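## Task

Move the white radish and the tomato out of the pan and fully into the bag, sitting between its two layers. At the end every other item, including the white ball, must be in the pan. The loaded part of the bag must rest on the table, with no more than one corner on an arm's base, no part of the bag in the pan, and nothing of it hanging more than a finger's width beyond the table edge.

## Robot and tools

Robot: two six-joint arms, left_arm and right_arm, each with a parallel gripper. Joint order per arm, always: waist, shoulder, elbow, wrist pitch, wrist yaw, wrist roll. Stated ranges (rad): waist -2.618 to 3.054, shoulder 0.000 to 3.142, elbow 0.000 to 3.142, wrist pitch -1.571 to 1.571, wrist yaw -1.571 to 1.571, wrist roll -2.094 to 2.094; true ends may differ by up to 0.059 rad.

Frames: the scene frame has its origin at table-top height halfway between the nominal bases, +z up, +x out over the table, left_arm toward +y (image left/right does not follow arm names). Calibrated bases: left_arm at (-0.019, +0.343, +0.033) m, quat_wxyz (+1.000, 0, 0, -0.008); right_arm at (-0.046, -0.254, +0.023) m, quat_wxyz (+1.000, 0, 0, +0.016); up is +z in both. Each arm reports its end_effector_position (m) and end_effector_quat_wxyz, plus any camera it carries, in its own base frame; fixed cameras and the table use the scene frame. Reported hand poses can be a few cm off, worse when stretched. The gripper's fingers point along its +z, open and close along its y, and the reported point sits between the pads about 1 cm behind the tips.

Row format (both motion tools): one flat list of 14 numbers, each in [-1, 1], covering both arms even if one stays still: left_arm's six joint values then its opening, then right_arm's six joint values then its opening. Joint values are offsets, not poses: they count from the Joint targets reported at the start of the action or move, not from the previous row. Scale: 1.0 equals 2.224 rad for waist, shoulder and elbow, and 8.485 rad for the three wrist joints. Opening is absolute: +1 fully open, -1 closed; values in between go to that grip_measured reading. To keep an arm or gripper unchanged send 0 for its joints and repeat its current opening (0 is a real half-open command).

execute_actions: actions is a list of actions; each action is a list of up to 15 rows, one per 1/30 s step, the last row held to fill 15 steps. Offsets in every row of an action refer to the targets at that action's start, so sending the same offset in a new action moves further. An action asking a joint more than 0.059 rad beyond its range is refused for both arms; a bad first action voids the whole call. An empty list just reports state. cameras picks images: omitted, null or ["all"] for all, [] for none; unknown names invalidate the call.

move: target is one 14-number row or a list of up to 15 rows, all offsets from the same starting Joint targets (not chained). All joints travel together, so grippers follow curves; minimum 0.5 s, paths beyond 10 s fall short. speed (rad/s, 0.01 to 12.57, default 0.5) caps the fastest joint; one value or one per target. blend (rad) rounds corners in a list, one value or one per target; default 0 stops at each. opening_speed (per second on the -1..+1 scale, at least 0.2) ramps the grippers; use a low value for fragile or soft items. Opening changes in a later target are applied only after arrival and rest. blocking=false returns after about 0.5 s while the move continues. No obstacle avoidance, including the other arm. Result adds a move: line: done, off_target (rest with a joint over 0.035 rad off), moving, held, fault; limits=held means steps were withheld.

wait: seconds 0 to 10; arms keep their last command, a running move continues. stop: brakes a running move (needs space). zoom_image: camera (cam_head_left, cam_head_right, cam_high, cam_low, cam_left_wrist, cam_right_wrist) and region [x0, y0, x1, y1] in pixels, top-left origin, at most 504x504, from that camera's latest image. finished_scene: scene is the current scene's number; irreversible, so only call it once the bag and items are settled as required.

Results: Joint positions (rad, then finger gap in m, 0.094 open), Joint velocities ("within noise" when still), Joint targets (base for your next offsets), Tool commands, grip_measured (reads up to ~2.7 mm wide when empty, a few mm narrow when squeezing), Joint torques (include arm weight; joints 1 to 3 wrap sign at ±28 N m). "joint sent to its limit" means a joint was stopped at its end; "joint command not followed" means the clearance check altered targets. Targets track measured angles within 0.339 rad (big joints) or 2.2 rad (wrists) per step, and are scaled back if they would put the gripper over 200 mm away, so big changes take several actions. Friction and load can leave joints short; tiny turns may not happen. The simulation keeps running while you compose replies.

Avoid: dropping items or releasing them while moving, fast contacts and pushing far past a contact, arm-to-arm collisions or closing a gripper on the other arm's fingers (can fail the scene), anything leaving the table. An arm blocked by an object keeps pressing until commanded back past its Joint positions. Holding loads, long reach or pushing at unreachable poses heats motors: MOTOR HOT appears at 75 °C, at 90 °C the arm folds and idles, at 100 °C it goes limp. Random small pushes may nudge loose objects. Images are 896x504 from the six cameras listed.

Each tool is called after ">>>" in YAML: its name, and indented under it one key for each argument.

## Session

>>> execute_actions:
  actions: []

Scene clock: 0.00 s.
left_arm: end_effector_position=(+0.4004, -0.0007, +0.0974) grip_measured=+1.000 end_effector_quat_wxyz=(+0.587, -0.029, +0.806, +0.069) | right_arm: end_effector_position=(+0.3897, -0.0329, +0.0731) grip_measured=+1.000 end_effector_quat_wxyz=(+0.525, +0.060, +0.848, -0.037)
Joint positions: left_arm=[-0.108 1.582 0.391 0.875 -0.249 0.001 0.094] | right_arm=[-0.048 1.537 0.415 0.659 0.083 0.041 0.094]
Joint velocities: within noise
Joint torques (N m): no reading
Heat: left arm: 25 °C; right arm: 28 °C.
Joint targets: left_arm=[-0.108 1.579 0.395 0.869 -0.249 0.001] | right_arm=[-0.048 1.527 0.425 0.672 0.084 0.041]
Tool commands: left_gripper/opening=+1.0 right_gripper/opening=+1.0

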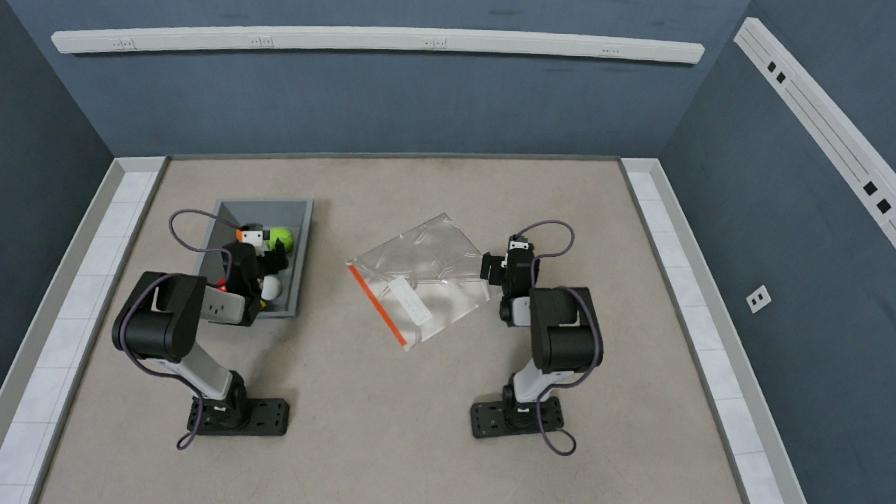

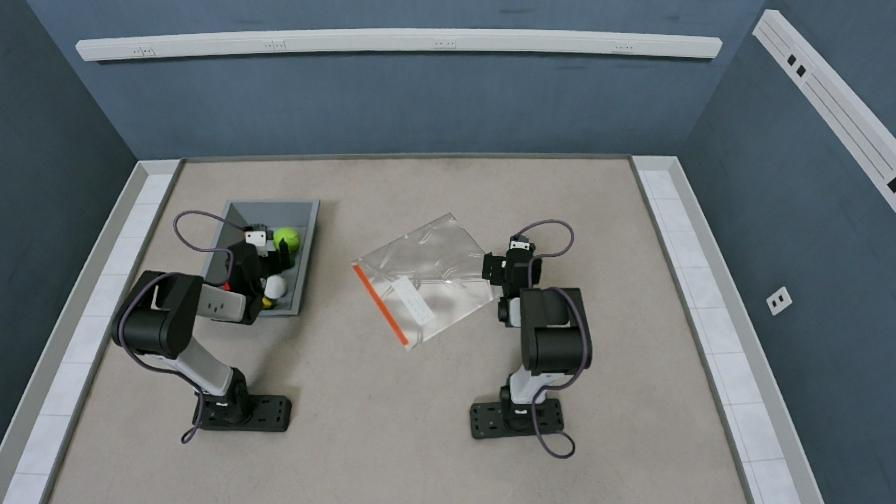

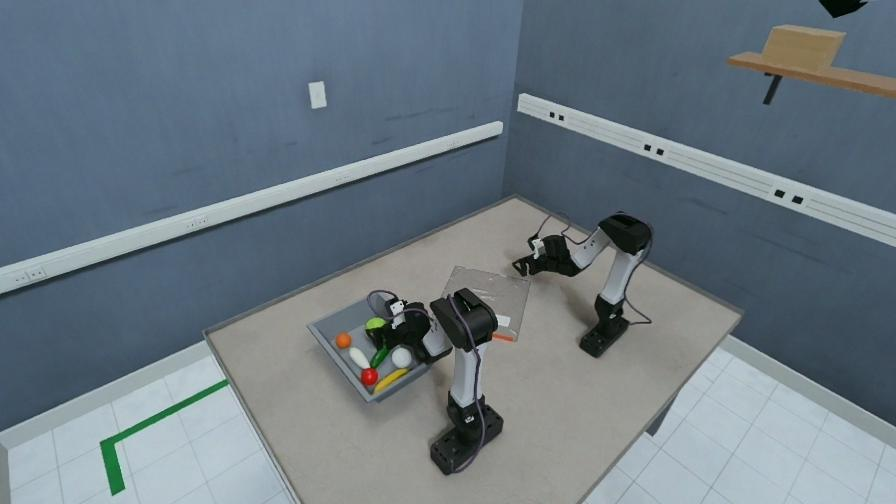

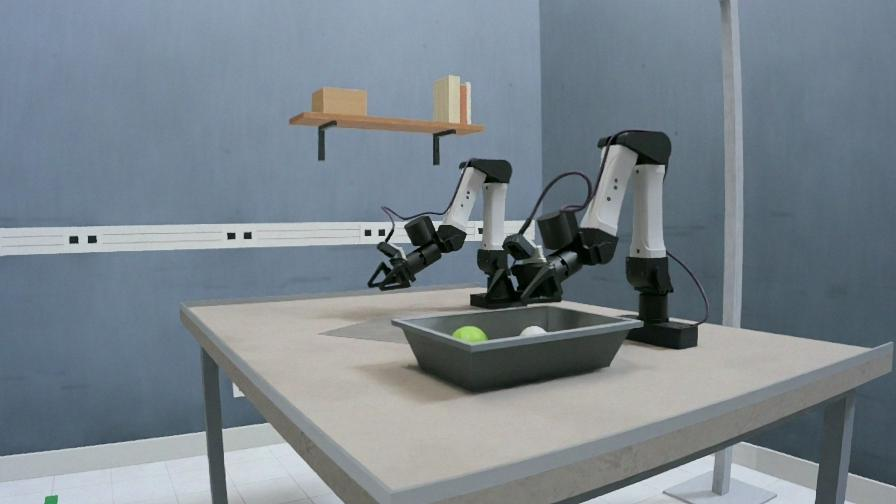

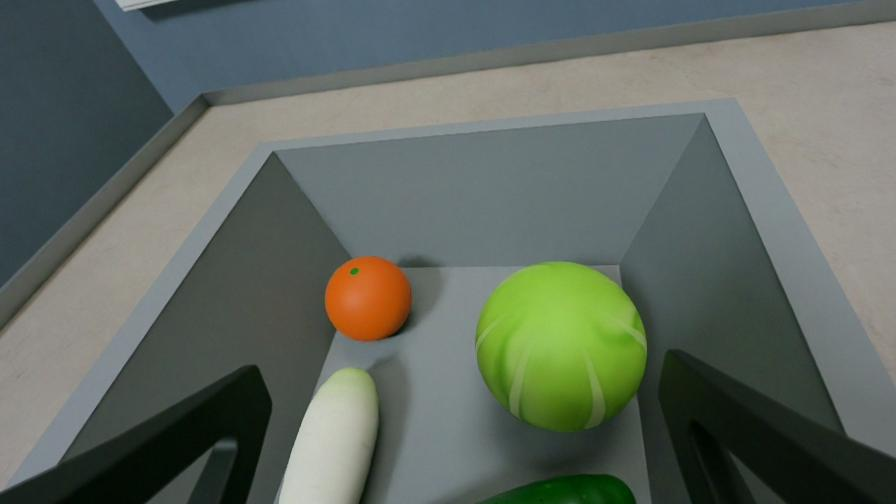

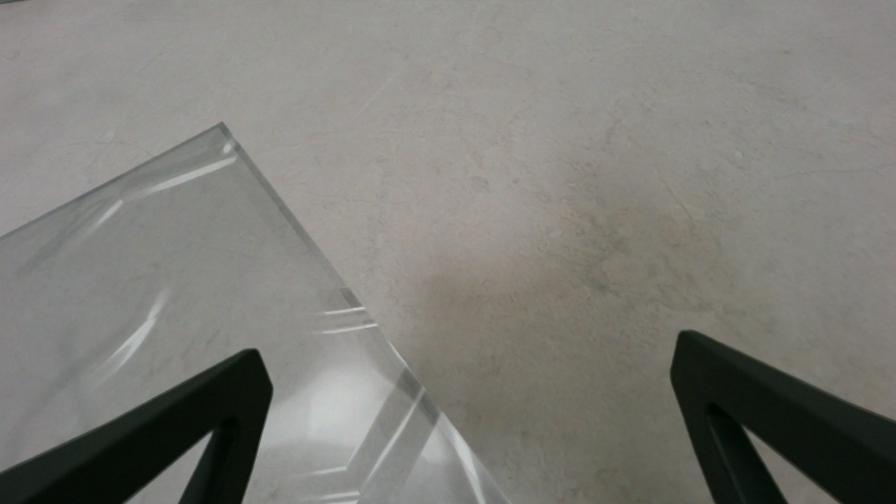

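>>> zoom_image:
  camera: "cam_head_left"
  region: [320, 190, 530, 370]

>>> zoom_image:
  camera: "cam_high"
  region: [290, 250, 550, 420]

>>> zoom_image:
  camera: "cam_head_right"
  region: [180, 180, 360, 340]

Scaled by 2.400 from the camera's 896x504 image, which has a finer 1280x720 frame.

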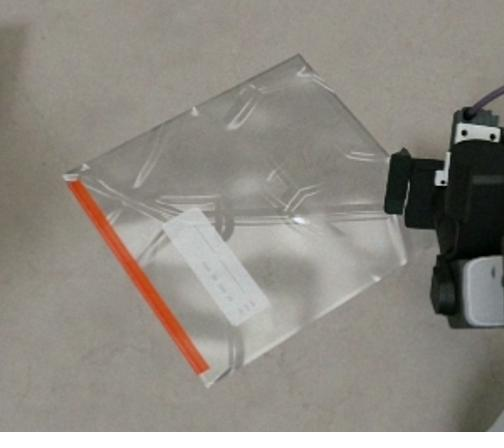

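Scaled by 1.938 from the camera's 896x504 image, which has a finer 1280x720 frame.

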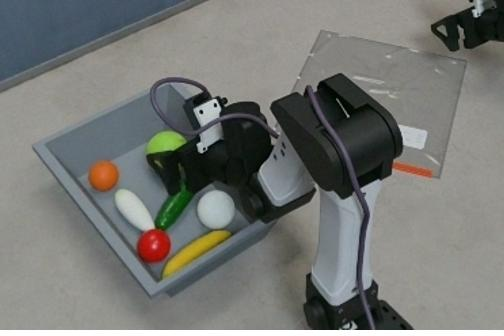

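Scaled by 2.800 from the camera's 896x504 image, which has a finer 1280x720 frame.

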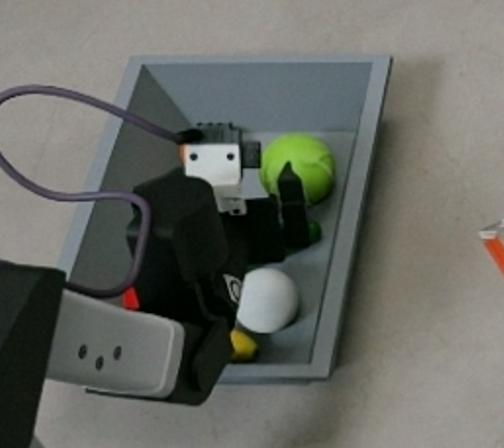

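>>> move:
  target:
    - [0.0486,0.1349,0.6034,-0.05,0.0293,0,1,0.2464,0.1583,0.5899,-0.05,-0.0099,-0.0048,1]
    - [0.0486,0.1349,0.6034,-0.2566,0.0293,0,1,0.2464,0.1583,0.5899,-0.2333,-0.0099,-0.0048,1]
  speed: 0.8
  blend: 0.1

Scene clock: 7.80 s.
left_arm: end_effector_position=(+0.3797, +0.0005, +0.1486) grip_measured=+1.000 end_effector_quat_wxyz=(+0.068, +0.003, +0.998, +0.008) | right_arm: end_effector_position=(+0.3305, +0.1791, +0.1438) grip_measured=+1.000 end_effector_quat_wxyz=(+0.056, -0.243, +0.968, +0.011)
Joint positions: left_arm=[-0.006 1.86 1.721 -1.295 -0.016 0.001 0.094] | right_arm=[0.5 1.865 1.712 -1.303 0.008 0.007 0.094]
Joint velocities: within noise
Joint torques (N m): left_arm=[0.72 -7.45 8.77 0.53 0.13 -0.04] | right_arm=[0.06 -7.43 8.66 0.45 -0.1 -0.03]
Heat: left arm: 28 °C; right arm: 29 °C.
Joint targets: left_arm=[0.001 1.879 1.737 -1.308 0.000 0.001] | right_arm=[0.500 1.879 1.737 -1.307 0.000 0.000]
move: done

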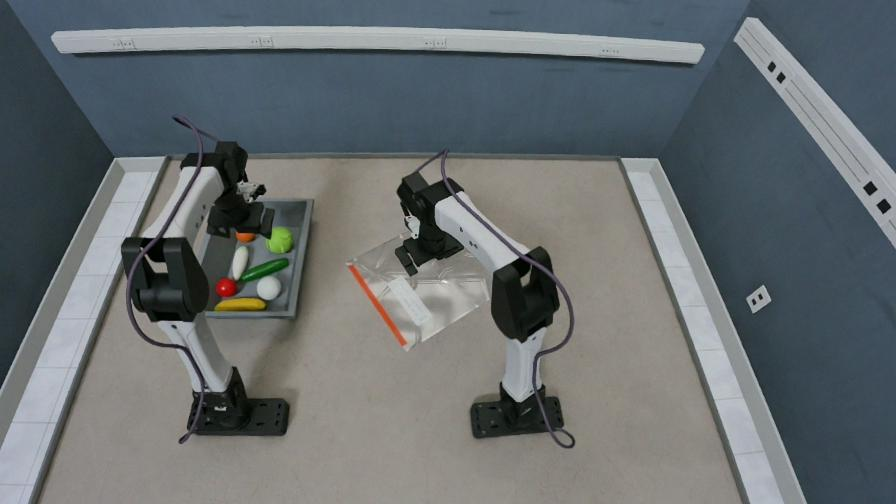

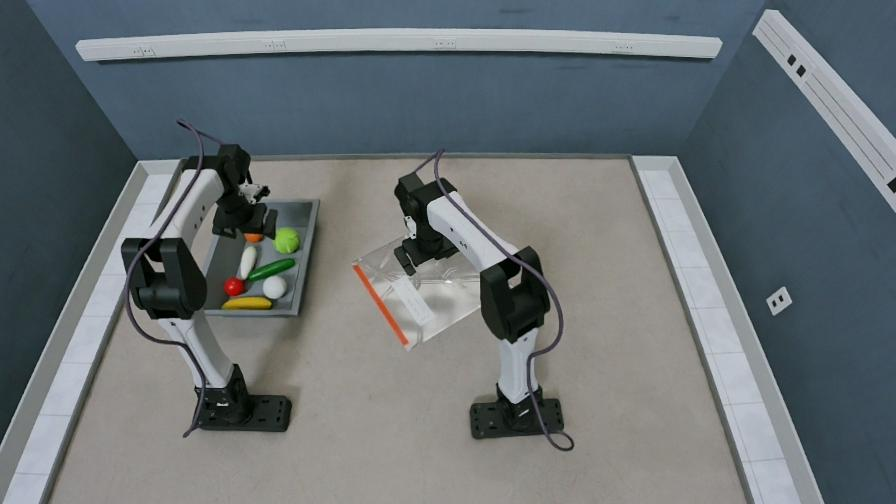

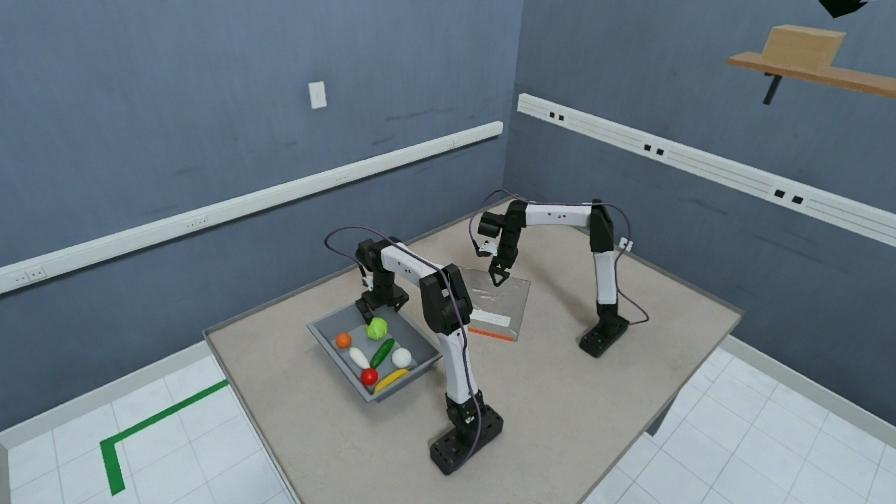

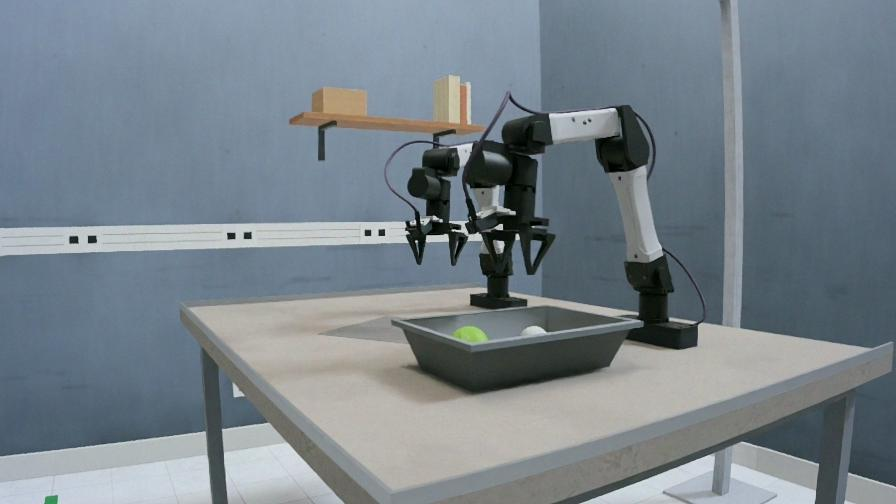

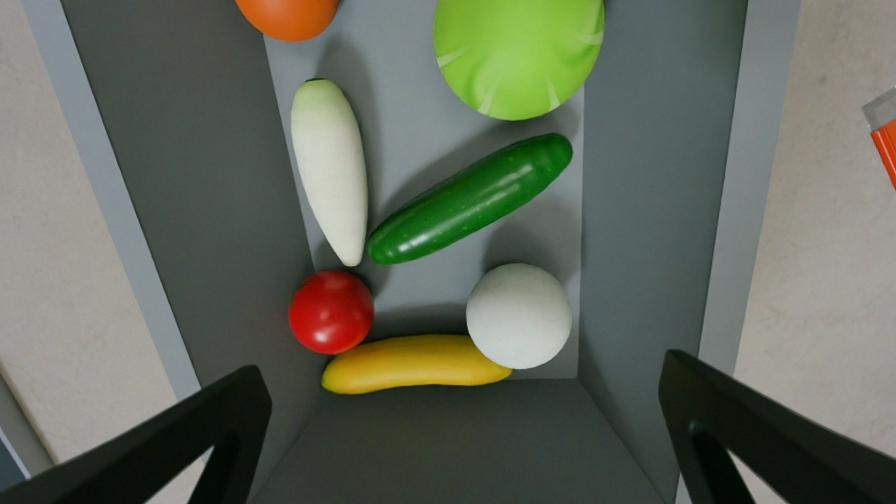

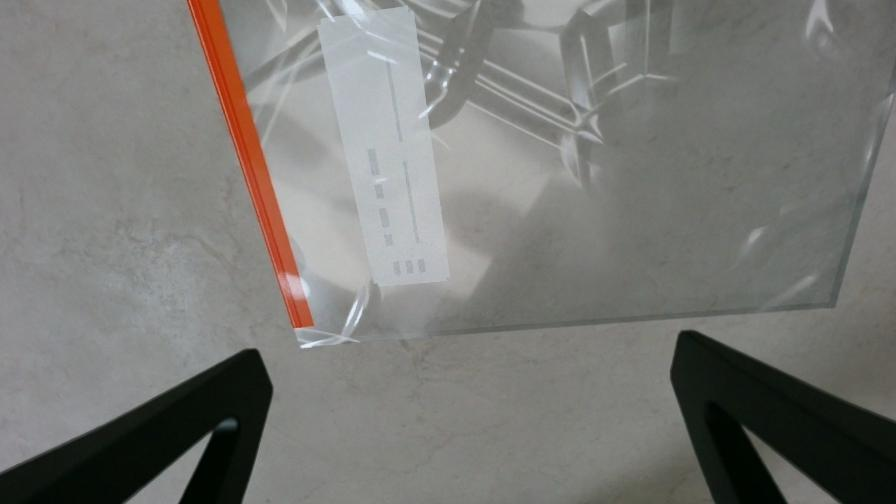

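>>> zoom_image:
  camera: "cam_right_wrist"
  region: [170, 200, 470, 370]

>>> zoom_image:
  camera: "cam_right_wrist"
  region: [170, 0, 470, 170]

>>> zoom_image:
  camera: "cam_left_wrist"
  region: [796, 50, 896, 230]

>>> zoom_image:
  camera: "cam_head_left"
  region: [330, 230, 430, 360]

Scaled by 1.680 from the camera's 896x504 image, which has a finer 1280x720 frame.

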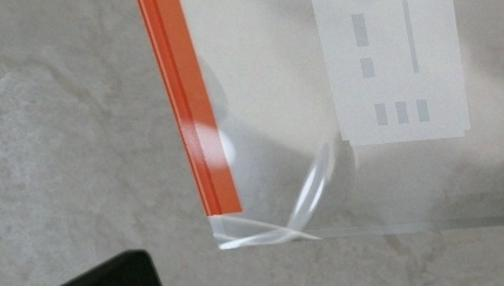

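Scaled by 1.680 from the camera's 896x504 image, which has a finer 1280x720 frame.

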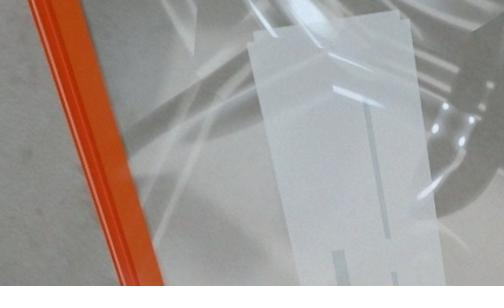

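Scaled by 2.800 from the camera's 896x504 image, which has a finer 1280x720 frame.

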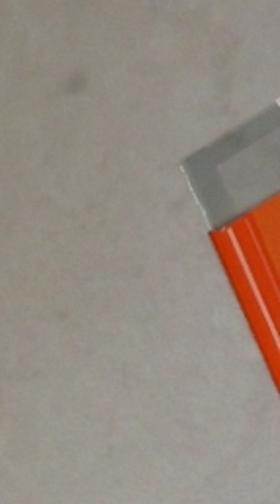

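Scaled by 3.877 from the camera's 896x504 image, which has a finer 1280x720 frame.

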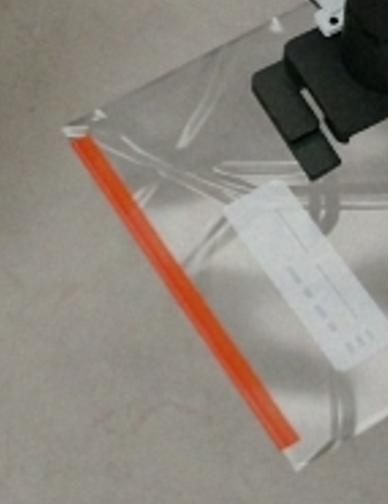

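>>> move:
  target: [0,0,0,0,0,0,1,0,0.005,-0.1187,0.0323,0,0,1]
  cameras: ["cam_right_wrist","cam_head_left"]

Scene clock: 10.80 s.
left_arm: end_effector_position=(+0.3795, +0.0004, +0.1485) grip_measured=+1.000 end_effector_quat_wxyz=(+0.068, +0.003, +0.998, +0.008) | right_arm: end_effector_position=(+0.3327, +0.1803, +0.0793) grip_measured=+1.000 end_effector_quat_wxyz=(+0.058, -0.243, +0.968, +0.011)
Joint positions: left_arm=[-0.006 1.86 1.721 -1.296 -0.015 0.001 0.094] | right_arm=[0.5 1.88 1.475 -1.047 0.008 0.007 0.094]
Joint velocities: within noise
Joint torques (N m): left_arm=[0.7 -7.46 8.8 0.59 0.14 -0.04] | right_arm=[0.06 -7.9 6.01 0.66 -0.11 -0.02]
Heat: left arm: 27 °C; right arm: 29 °C.
Joint targets: left_arm=[0.001 1.879 1.737 -1.309 0.000 0.001] | right_arm=[0.500 1.890 1.473 -1.033 0.000 0.000]
move: done
Images, in order (width x height): cam_head_left 896x504, cam_right_wrist 896x504.

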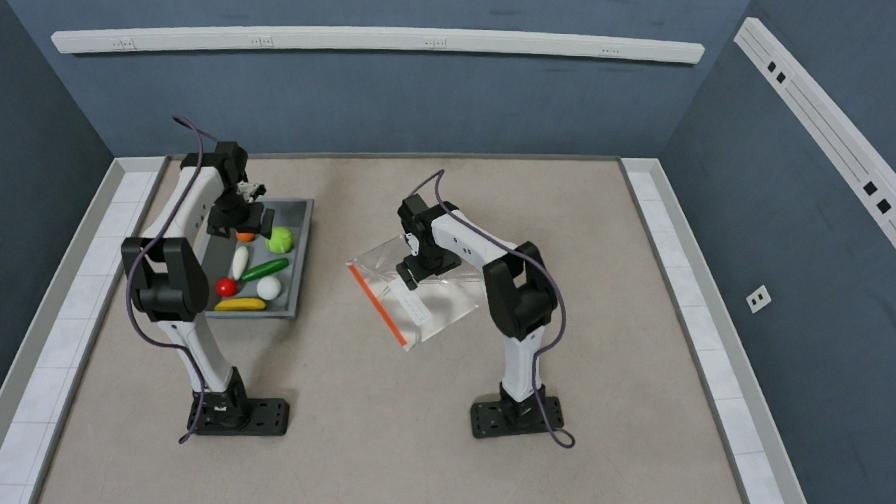

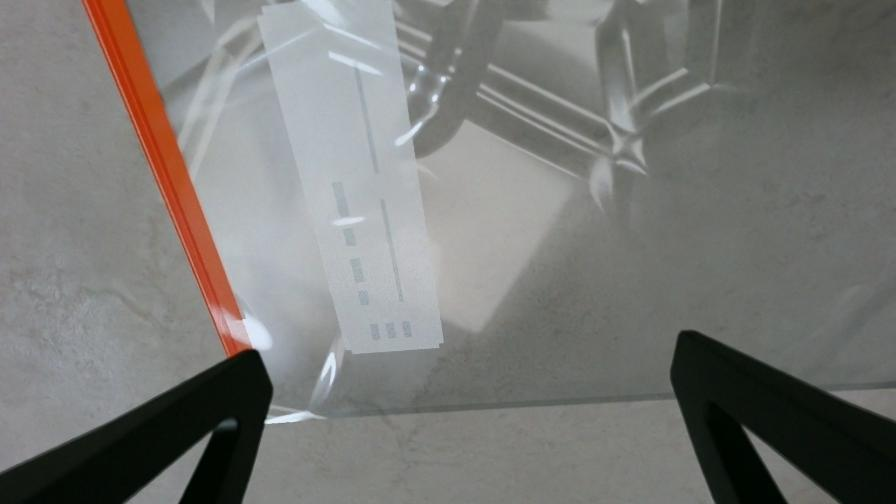

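>>> move:
  target: [0,0,0,0,0,0,1,0.1201,0.0531,0.1246,-0.0128,0,0.1544,1]

Scene clock: 17.93 s.
left_arm: end_effector_position=(+0.3795, +0.0004, +0.1485) grip_measured=+1.000 end_effector_quat_wxyz=(+0.068, +0.003, +0.998, +0.008) | right_arm: end_effector_position=(+0.3044, +0.2899, +0.1046) grip_measured=+1.000 end_effector_quat_wxyz=(+0.045, +0.266, +0.961, +0.069)
Joint positions: left_arm=[-0.006 1.86 1.721 -1.296 -0.015 0.001 0.094] | right_arm=[0.764 1.992 1.723 -1.137 0.007 1.303 0.094]
Joint velocities: within noise
Joint torques (N m): left_arm=[0.72 -7.47 8.75 0.59 0.15 -0.04] | right_arm=[0.42 -8.32 8.92 0.46 -0.04 0.13]
Heat: left arm: 28 °C; right arm: 30 °C.
Joint targets: left_arm=[0.001 1.879 1.737 -1.308 0.000 0.001] | right_arm=[0.768 2.008 1.751 -1.142 0.000 1.311]
move: done

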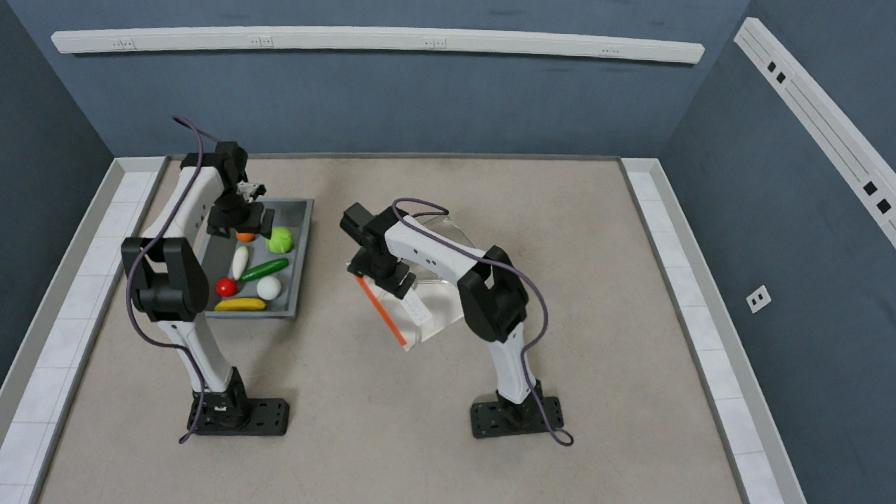

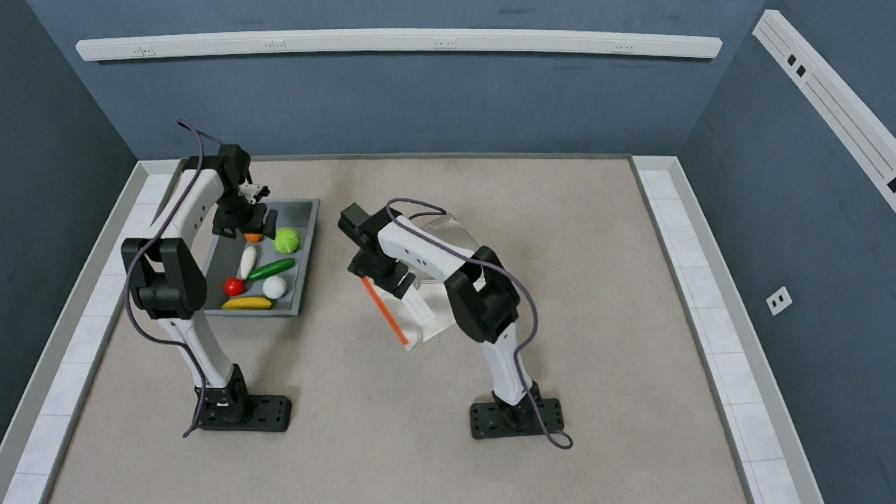

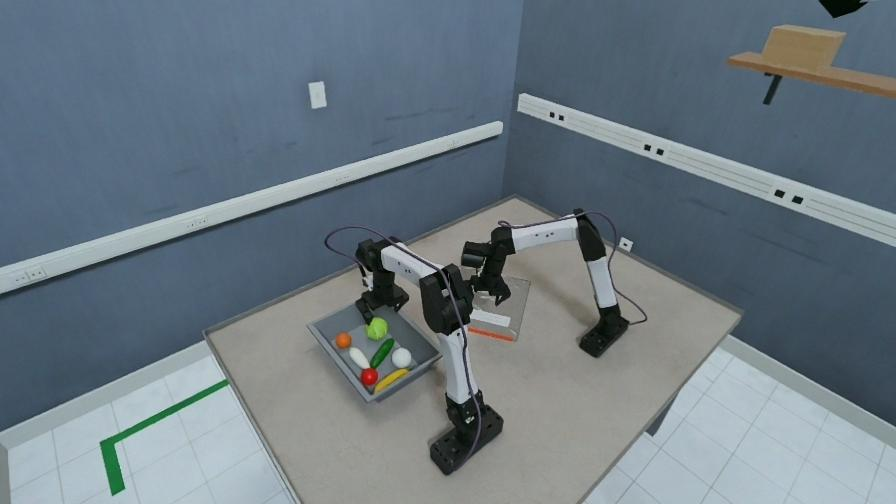

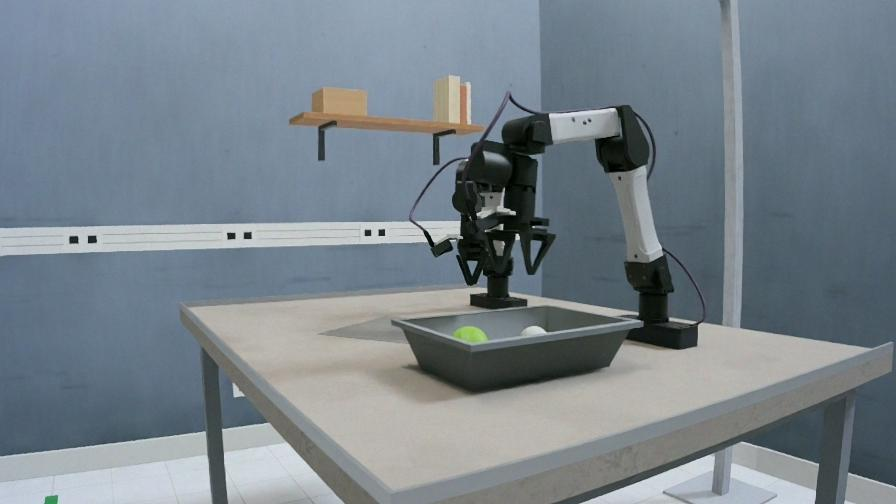

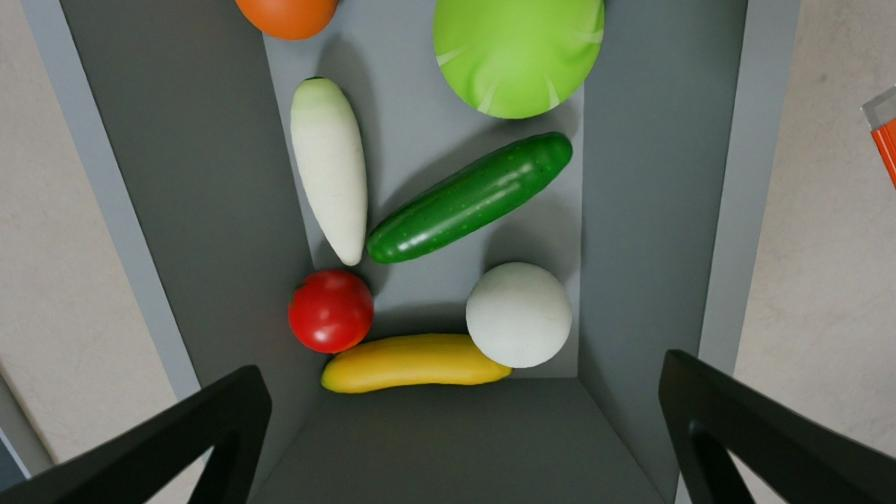

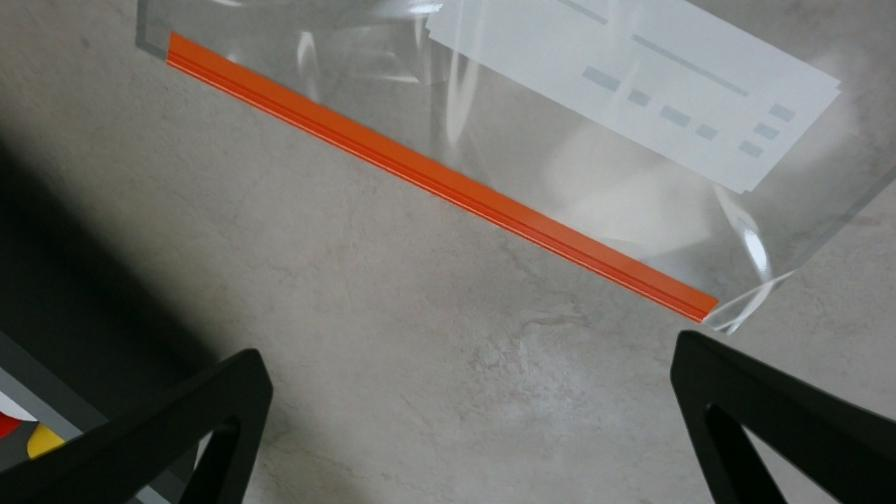

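>>> move:
  target: [0,0,0,0,0,0,1,-0.02,0.0953,0.058,0.0105,0,0.0537,-0.2]
  cameras: ["cam_right_wrist","cam_low","cam_high"]

Scene clock: 20.50 s.
left_arm: end_effector_position=(+0.3795, +0.0004, +0.1485) grip_measured=+1.000 end_effector_quat_wxyz=(+0.068, +0.003, +0.998, +0.008) | right_arm: end_effector_position=(+0.3476, +0.3084, +0.0542) grip_measured=-0.199 end_effector_quat_wxyz=(+0.028, +0.491, +0.868, +0.071)
Joint positions: left_arm=[-0.006 1.86 1.721 -1.296 -0.015 0.001 0.094] | right_arm=[0.728 2.206 1.852 -1.064 0.006 1.758 0.038]
Joint velocities: within noise
Joint torques (N m): left_arm=[0.68 -7.45 8.8 0.58 0.13 -0.04] | right_arm=[-0.46 -10.09 8.81 0.58 -0.04 0.13]
Heat: left arm: 29 °C; right arm: 31 °C.
Joint targets: left_arm=[0.001 1.879 1.737 -1.308 0.000 0.001] | right_arm=[0.723 2.220 1.880 -1.053 0.000 1.766]
move: done
Images, in order (width x height): cam_high 896x504, cam_low 896x504, cam_right_wrist 896x504.

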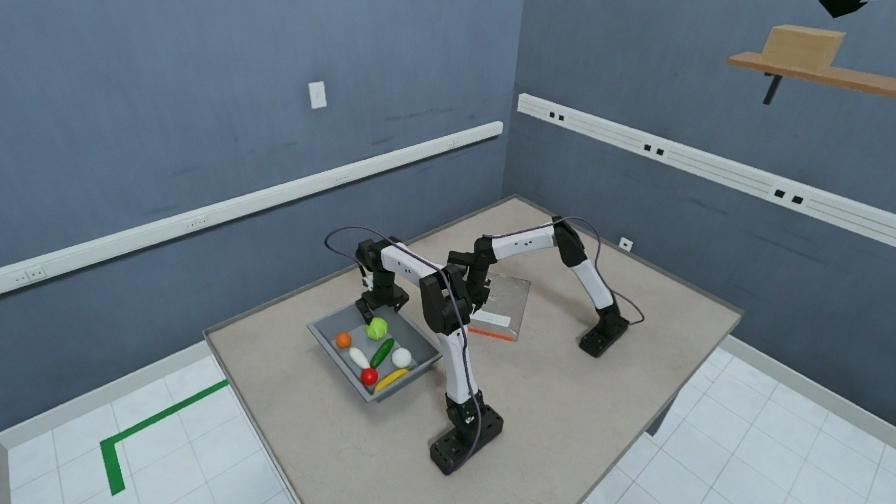

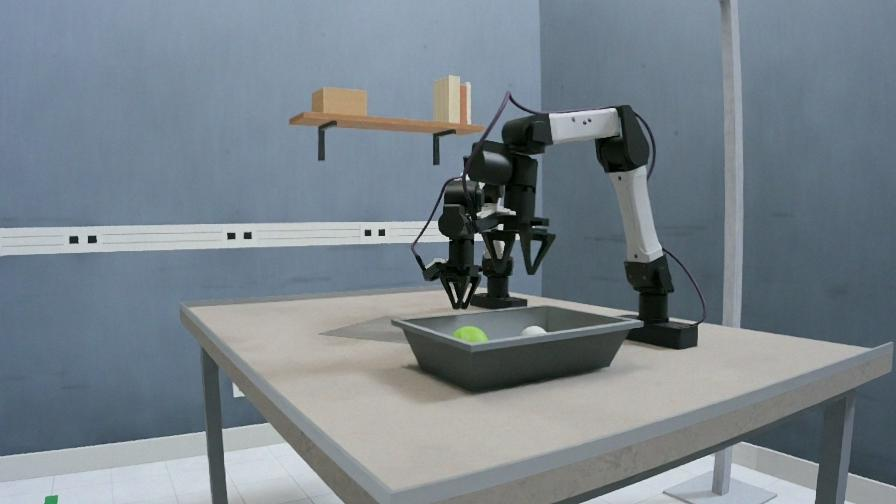

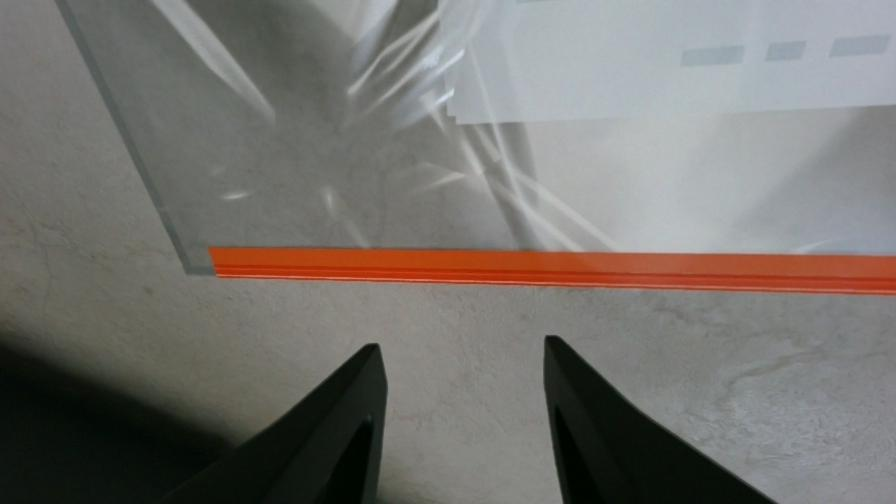

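>>> move:
  target: [0,0,0,0,0,0,1,-0.0018,-0.0108,-0.1308,0.026,0,0,-0.2]
  speed: 0.3
  cameras: ["cam_right_wrist","cam_low"]

>>> zoom_image:
  camera: "cam_low"
  region: [380, 220, 540, 340]

Scene clock: 22.83 s.
left_arm: end_effector_position=(+0.3795, +0.0004, +0.1485) grip_measured=+1.000 end_effector_quat_wxyz=(+0.068, +0.003, +0.998, +0.008) | right_arm: end_effector_position=(+0.3292, +0.2909, -0.0064) grip_measured=-0.199 end_effector_quat_wxyz=(+0.020, +0.494, +0.868, +0.051)
Joint positions: left_arm=[-0.006 1.86 1.721 -1.296 -0.015 0.001 0.094] | right_arm=[0.726 2.205 1.607 -0.865 0.005 1.76 0.038]
Joint velocities: within noise
Joint torques (N m): left_arm=[0.72 -7.45 8.77 0.59 0.14 -0.05] | right_arm=[-0.59 -11.64 3.88 0.71 -0.02 0.11]
Heat: left arm: 29 °C; right arm: 31 °C.
Joint targets: left_arm=[0.001 1.879 1.737 -1.308 0.000 0.001] | right_arm=[0.719 2.196 1.589 -0.832 0.000 1.766]
move: done
Images, in order (width x height): cam_low 896x504, cam_right_wrist 896x504.

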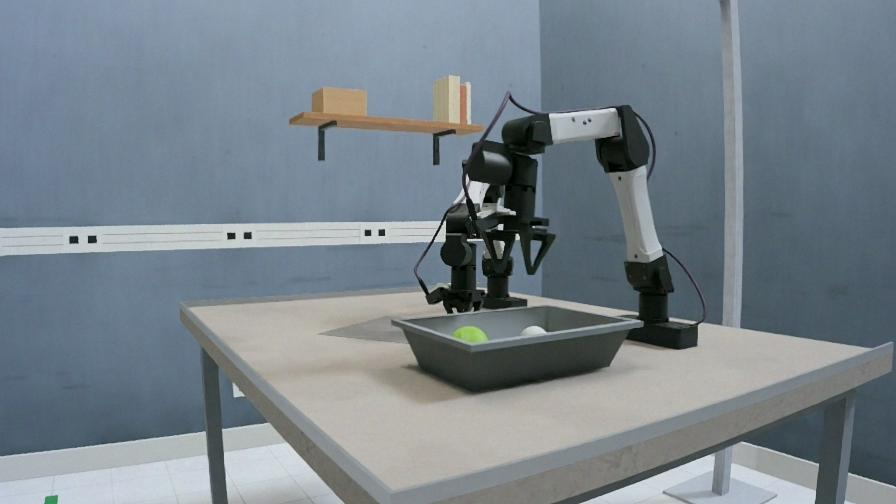

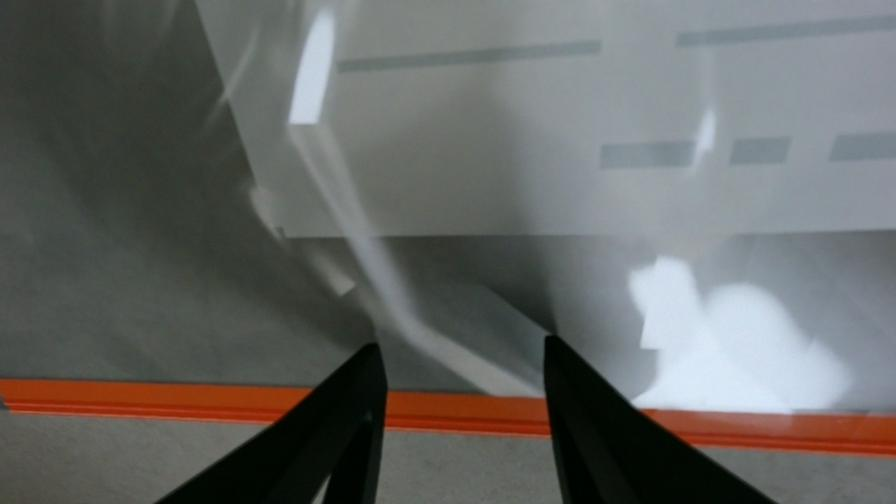

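Scaled by 3.150 from the camera's 896x504 image, which has a finer 1280x720 frame.

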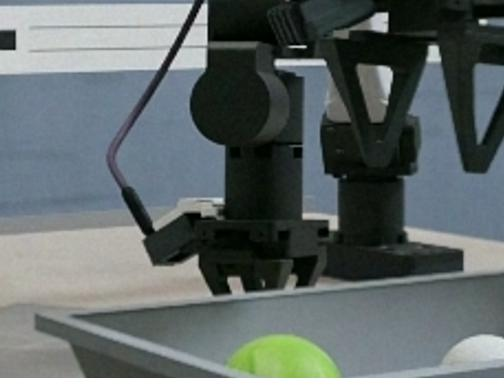

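>>> move:
  target: [0,0,0,0,0,0,1,0.0099,0.009,0,0.0024,0,0,-0.2]
  speed: 0.1
  cameras: ["cam_right_wrist"]

Scene clock: 23.87 s.
left_arm: end_effector_position=(+0.3795, +0.0004, +0.1485) grip_measured=+1.000 end_effector_quat_wxyz=(+0.068, +0.003, +0.998, +0.008) | right_arm: end_effector_position=(+0.3281, +0.2926, -0.0064) grip_measured=-0.199 end_effector_quat_wxyz=(+0.020, +0.492, +0.869, +0.051)
Joint positions: left_arm=[-0.006 1.86 1.721 -1.296 -0.015 0.001 0.094] | right_arm=[0.73 2.205 1.607 -0.864 0.005 1.76 0.038]
Joint velocities: within noise
Joint torques (N m): left_arm=[0.75 -7.43 8.77 0.58 0.13 -0.06] | right_arm=[1.07 -9.92 4.01 0.91 -0.02 0.11]
Heat: left arm: 29 °C; right arm: 31 °C.
Joint targets: left_arm=[0.001 1.879 1.737 -1.308 0.000 0.001] | right_arm=[0.741 2.216 1.589 -0.812 0.000 1.766]
move: off_target (right_arm); right_arm: the wrist pitch is farthest, 0.052 rad from its target
Images, in order (width x height): cam_right_wrist 896x504.

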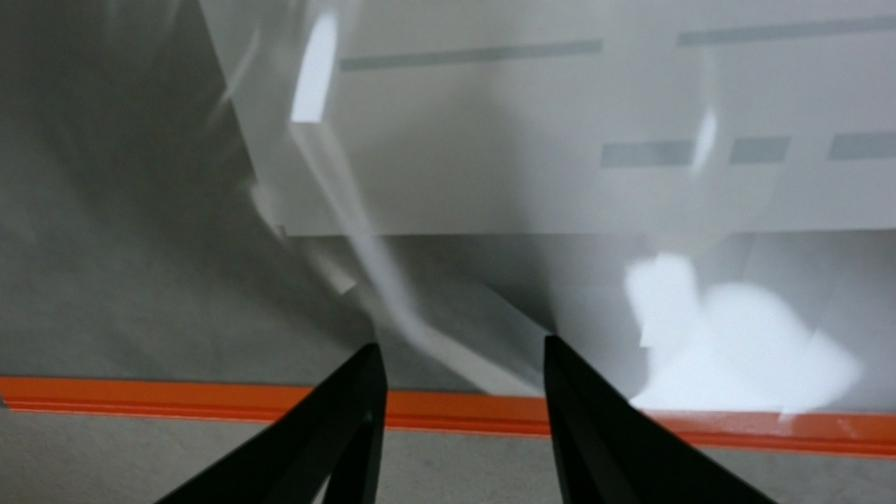

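>>> move:
  target: [0,0,0,0,0,0,1,0.008,0.01,0.0,0.003,0,0,-0.2]
  speed: 0.1
  cameras: ["cam_right_wrist"]

Scene clock: 25.03 s.
left_arm: end_effector_position=(+0.3795, +0.0004, +0.1485) grip_measured=+1.000 end_effector_quat_wxyz=(+0.068, +0.003, +0.998, +0.008) | right_arm: end_effector_position=(+0.3296, +0.3037, -0.0053) grip_measured=-0.199 end_effector_quat_wxyz=(+0.027, +0.484, +0.872, +0.067)
Joint positions: left_arm=[-0.006 1.86 1.721 -1.296 -0.015 0.001 0.094] | right_arm=[0.748 2.205 1.607 -0.829 0.009 1.76 0.038]
Joint velocities: within noise
Joint torques (N m): left_arm=[0.73 -7.45 8.77 0.59 0.14 -0.05] | right_arm=[1.07 -8.01 4.1 0.88 -0.06 0.11]
Heat: left arm: 29 °C; right arm: 32 °C.
Joint targets: left_arm=[0.001 1.879 1.737 -1.308 0.000 0.001] | right_arm=[0.759 2.238 1.589 -0.786 0.000 1.766]
move: off_target (right_arm); right_arm: the wrist pitch is farthest, 0.042 rad from its target
Images, in order (width x height): cam_right_wrist 896x504.

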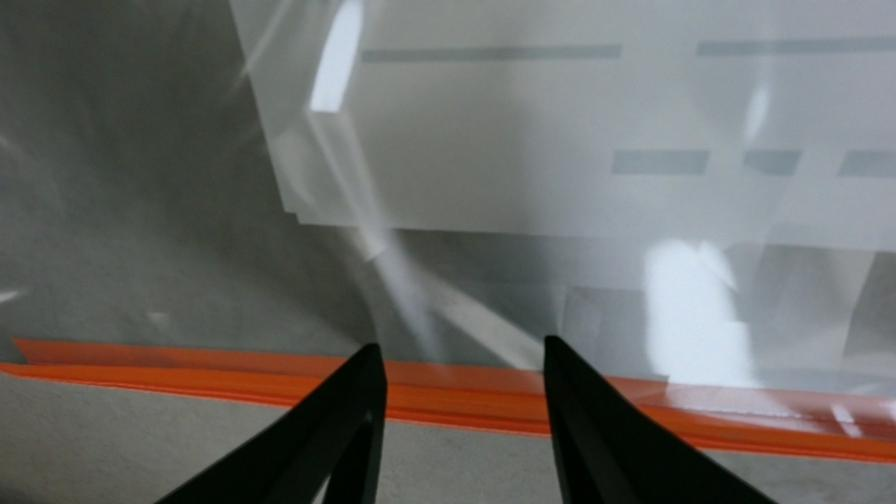

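>>> move:
  target: [0,0,0,0,0,0,1,0,0,0,0,0,0,-1]
  opening_speed: 0.8
  cameras: ["cam_right_wrist"]

Scene clock: 26.63 s.
left_arm: end_effector_position=(+0.3795, +0.0004, +0.1485) grip_measured=+1.000 end_effector_quat_wxyz=(+0.068, +0.003, +0.998, +0.008) | right_arm: end_effector_position=(+0.3293, +0.3065, -0.0069) grip_measured=-0.991 end_effector_quat_wxyz=(+0.027, +0.481, +0.873, +0.072)
Joint positions: left_arm=[-0.006 1.86 1.721 -1.296 -0.015 0.001 0.094] | right_arm=[0.752 2.205 1.599 -0.81 0.007 1.76 0]
Joint velocities: within noise
Joint torques (N m): left_arm=[0.68 -7.42 8.77 0.58 0.14 -0.05] | right_arm=[0.66 -8.03 4.9 0.69 -0.05 0.11]
Heat: left arm: 30 °C; right arm: 32 °C.
Joint targets: left_arm=[0.001 1.879 1.737 -1.308 0.000 0.001] | right_arm=[0.759 2.238 1.589 -0.786 0.000 1.766]
move: done
Images, in order (width x height): cam_right_wrist 896x504.

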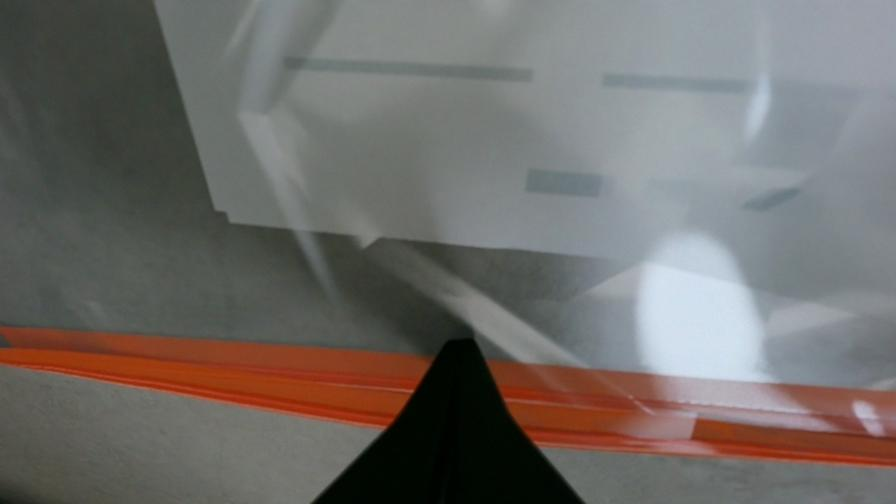

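>>> move:
  target: [0,0,0,0,0,0,1,0,-0.018,0.06,-0.015,0,0,-1]
  speed: 0.2
  cameras: ["cam_right_wrist","cam_low"]

Scene clock: 28.10 s.
left_arm: end_effector_position=(+0.3795, +0.0004, +0.1485) grip_measured=+1.000 end_effector_quat_wxyz=(+0.068, +0.003, +0.998, +0.008) | right_arm: end_effector_position=(+0.3351, +0.3120, +0.0166) grip_measured=-0.991 end_effector_quat_wxyz=(+0.027, +0.481, +0.873, +0.073)
Joint positions: left_arm=[-0.006 1.86 1.721 -1.296 -0.015 0.001 0.094] | right_arm=[0.752 2.205 1.697 -0.907 0.007 1.76 0]
Joint velocities: within noise
Joint torques (N m): left_arm=[0.72 -7.46 8.76 0.59 0.14 -0.04] | right_arm=[0.68 -11.71 8.42 0.39 -0.05 0.11]
Heat: left arm: 30 °C; right arm: 32 °C.
Joint targets: left_arm=[0.001 1.879 1.737 -1.308 0.000 0.001] | right_arm=[0.759 2.198 1.722 -0.913 0.000 1.766]
move: done
Images, in order (width x height): cam_low 896x504, cam_right_wrist 896x504.

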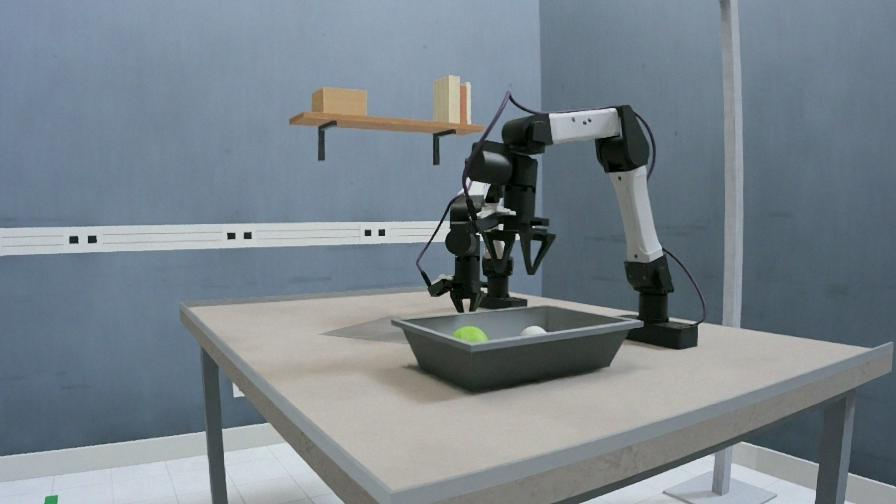

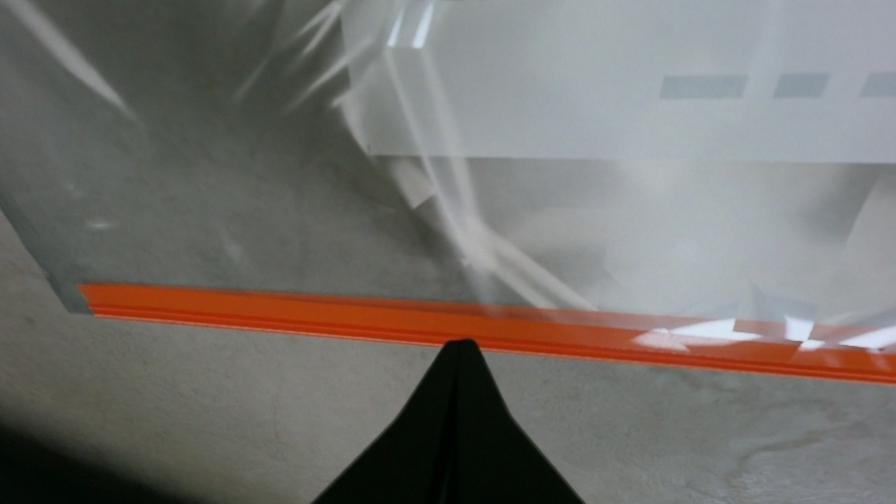

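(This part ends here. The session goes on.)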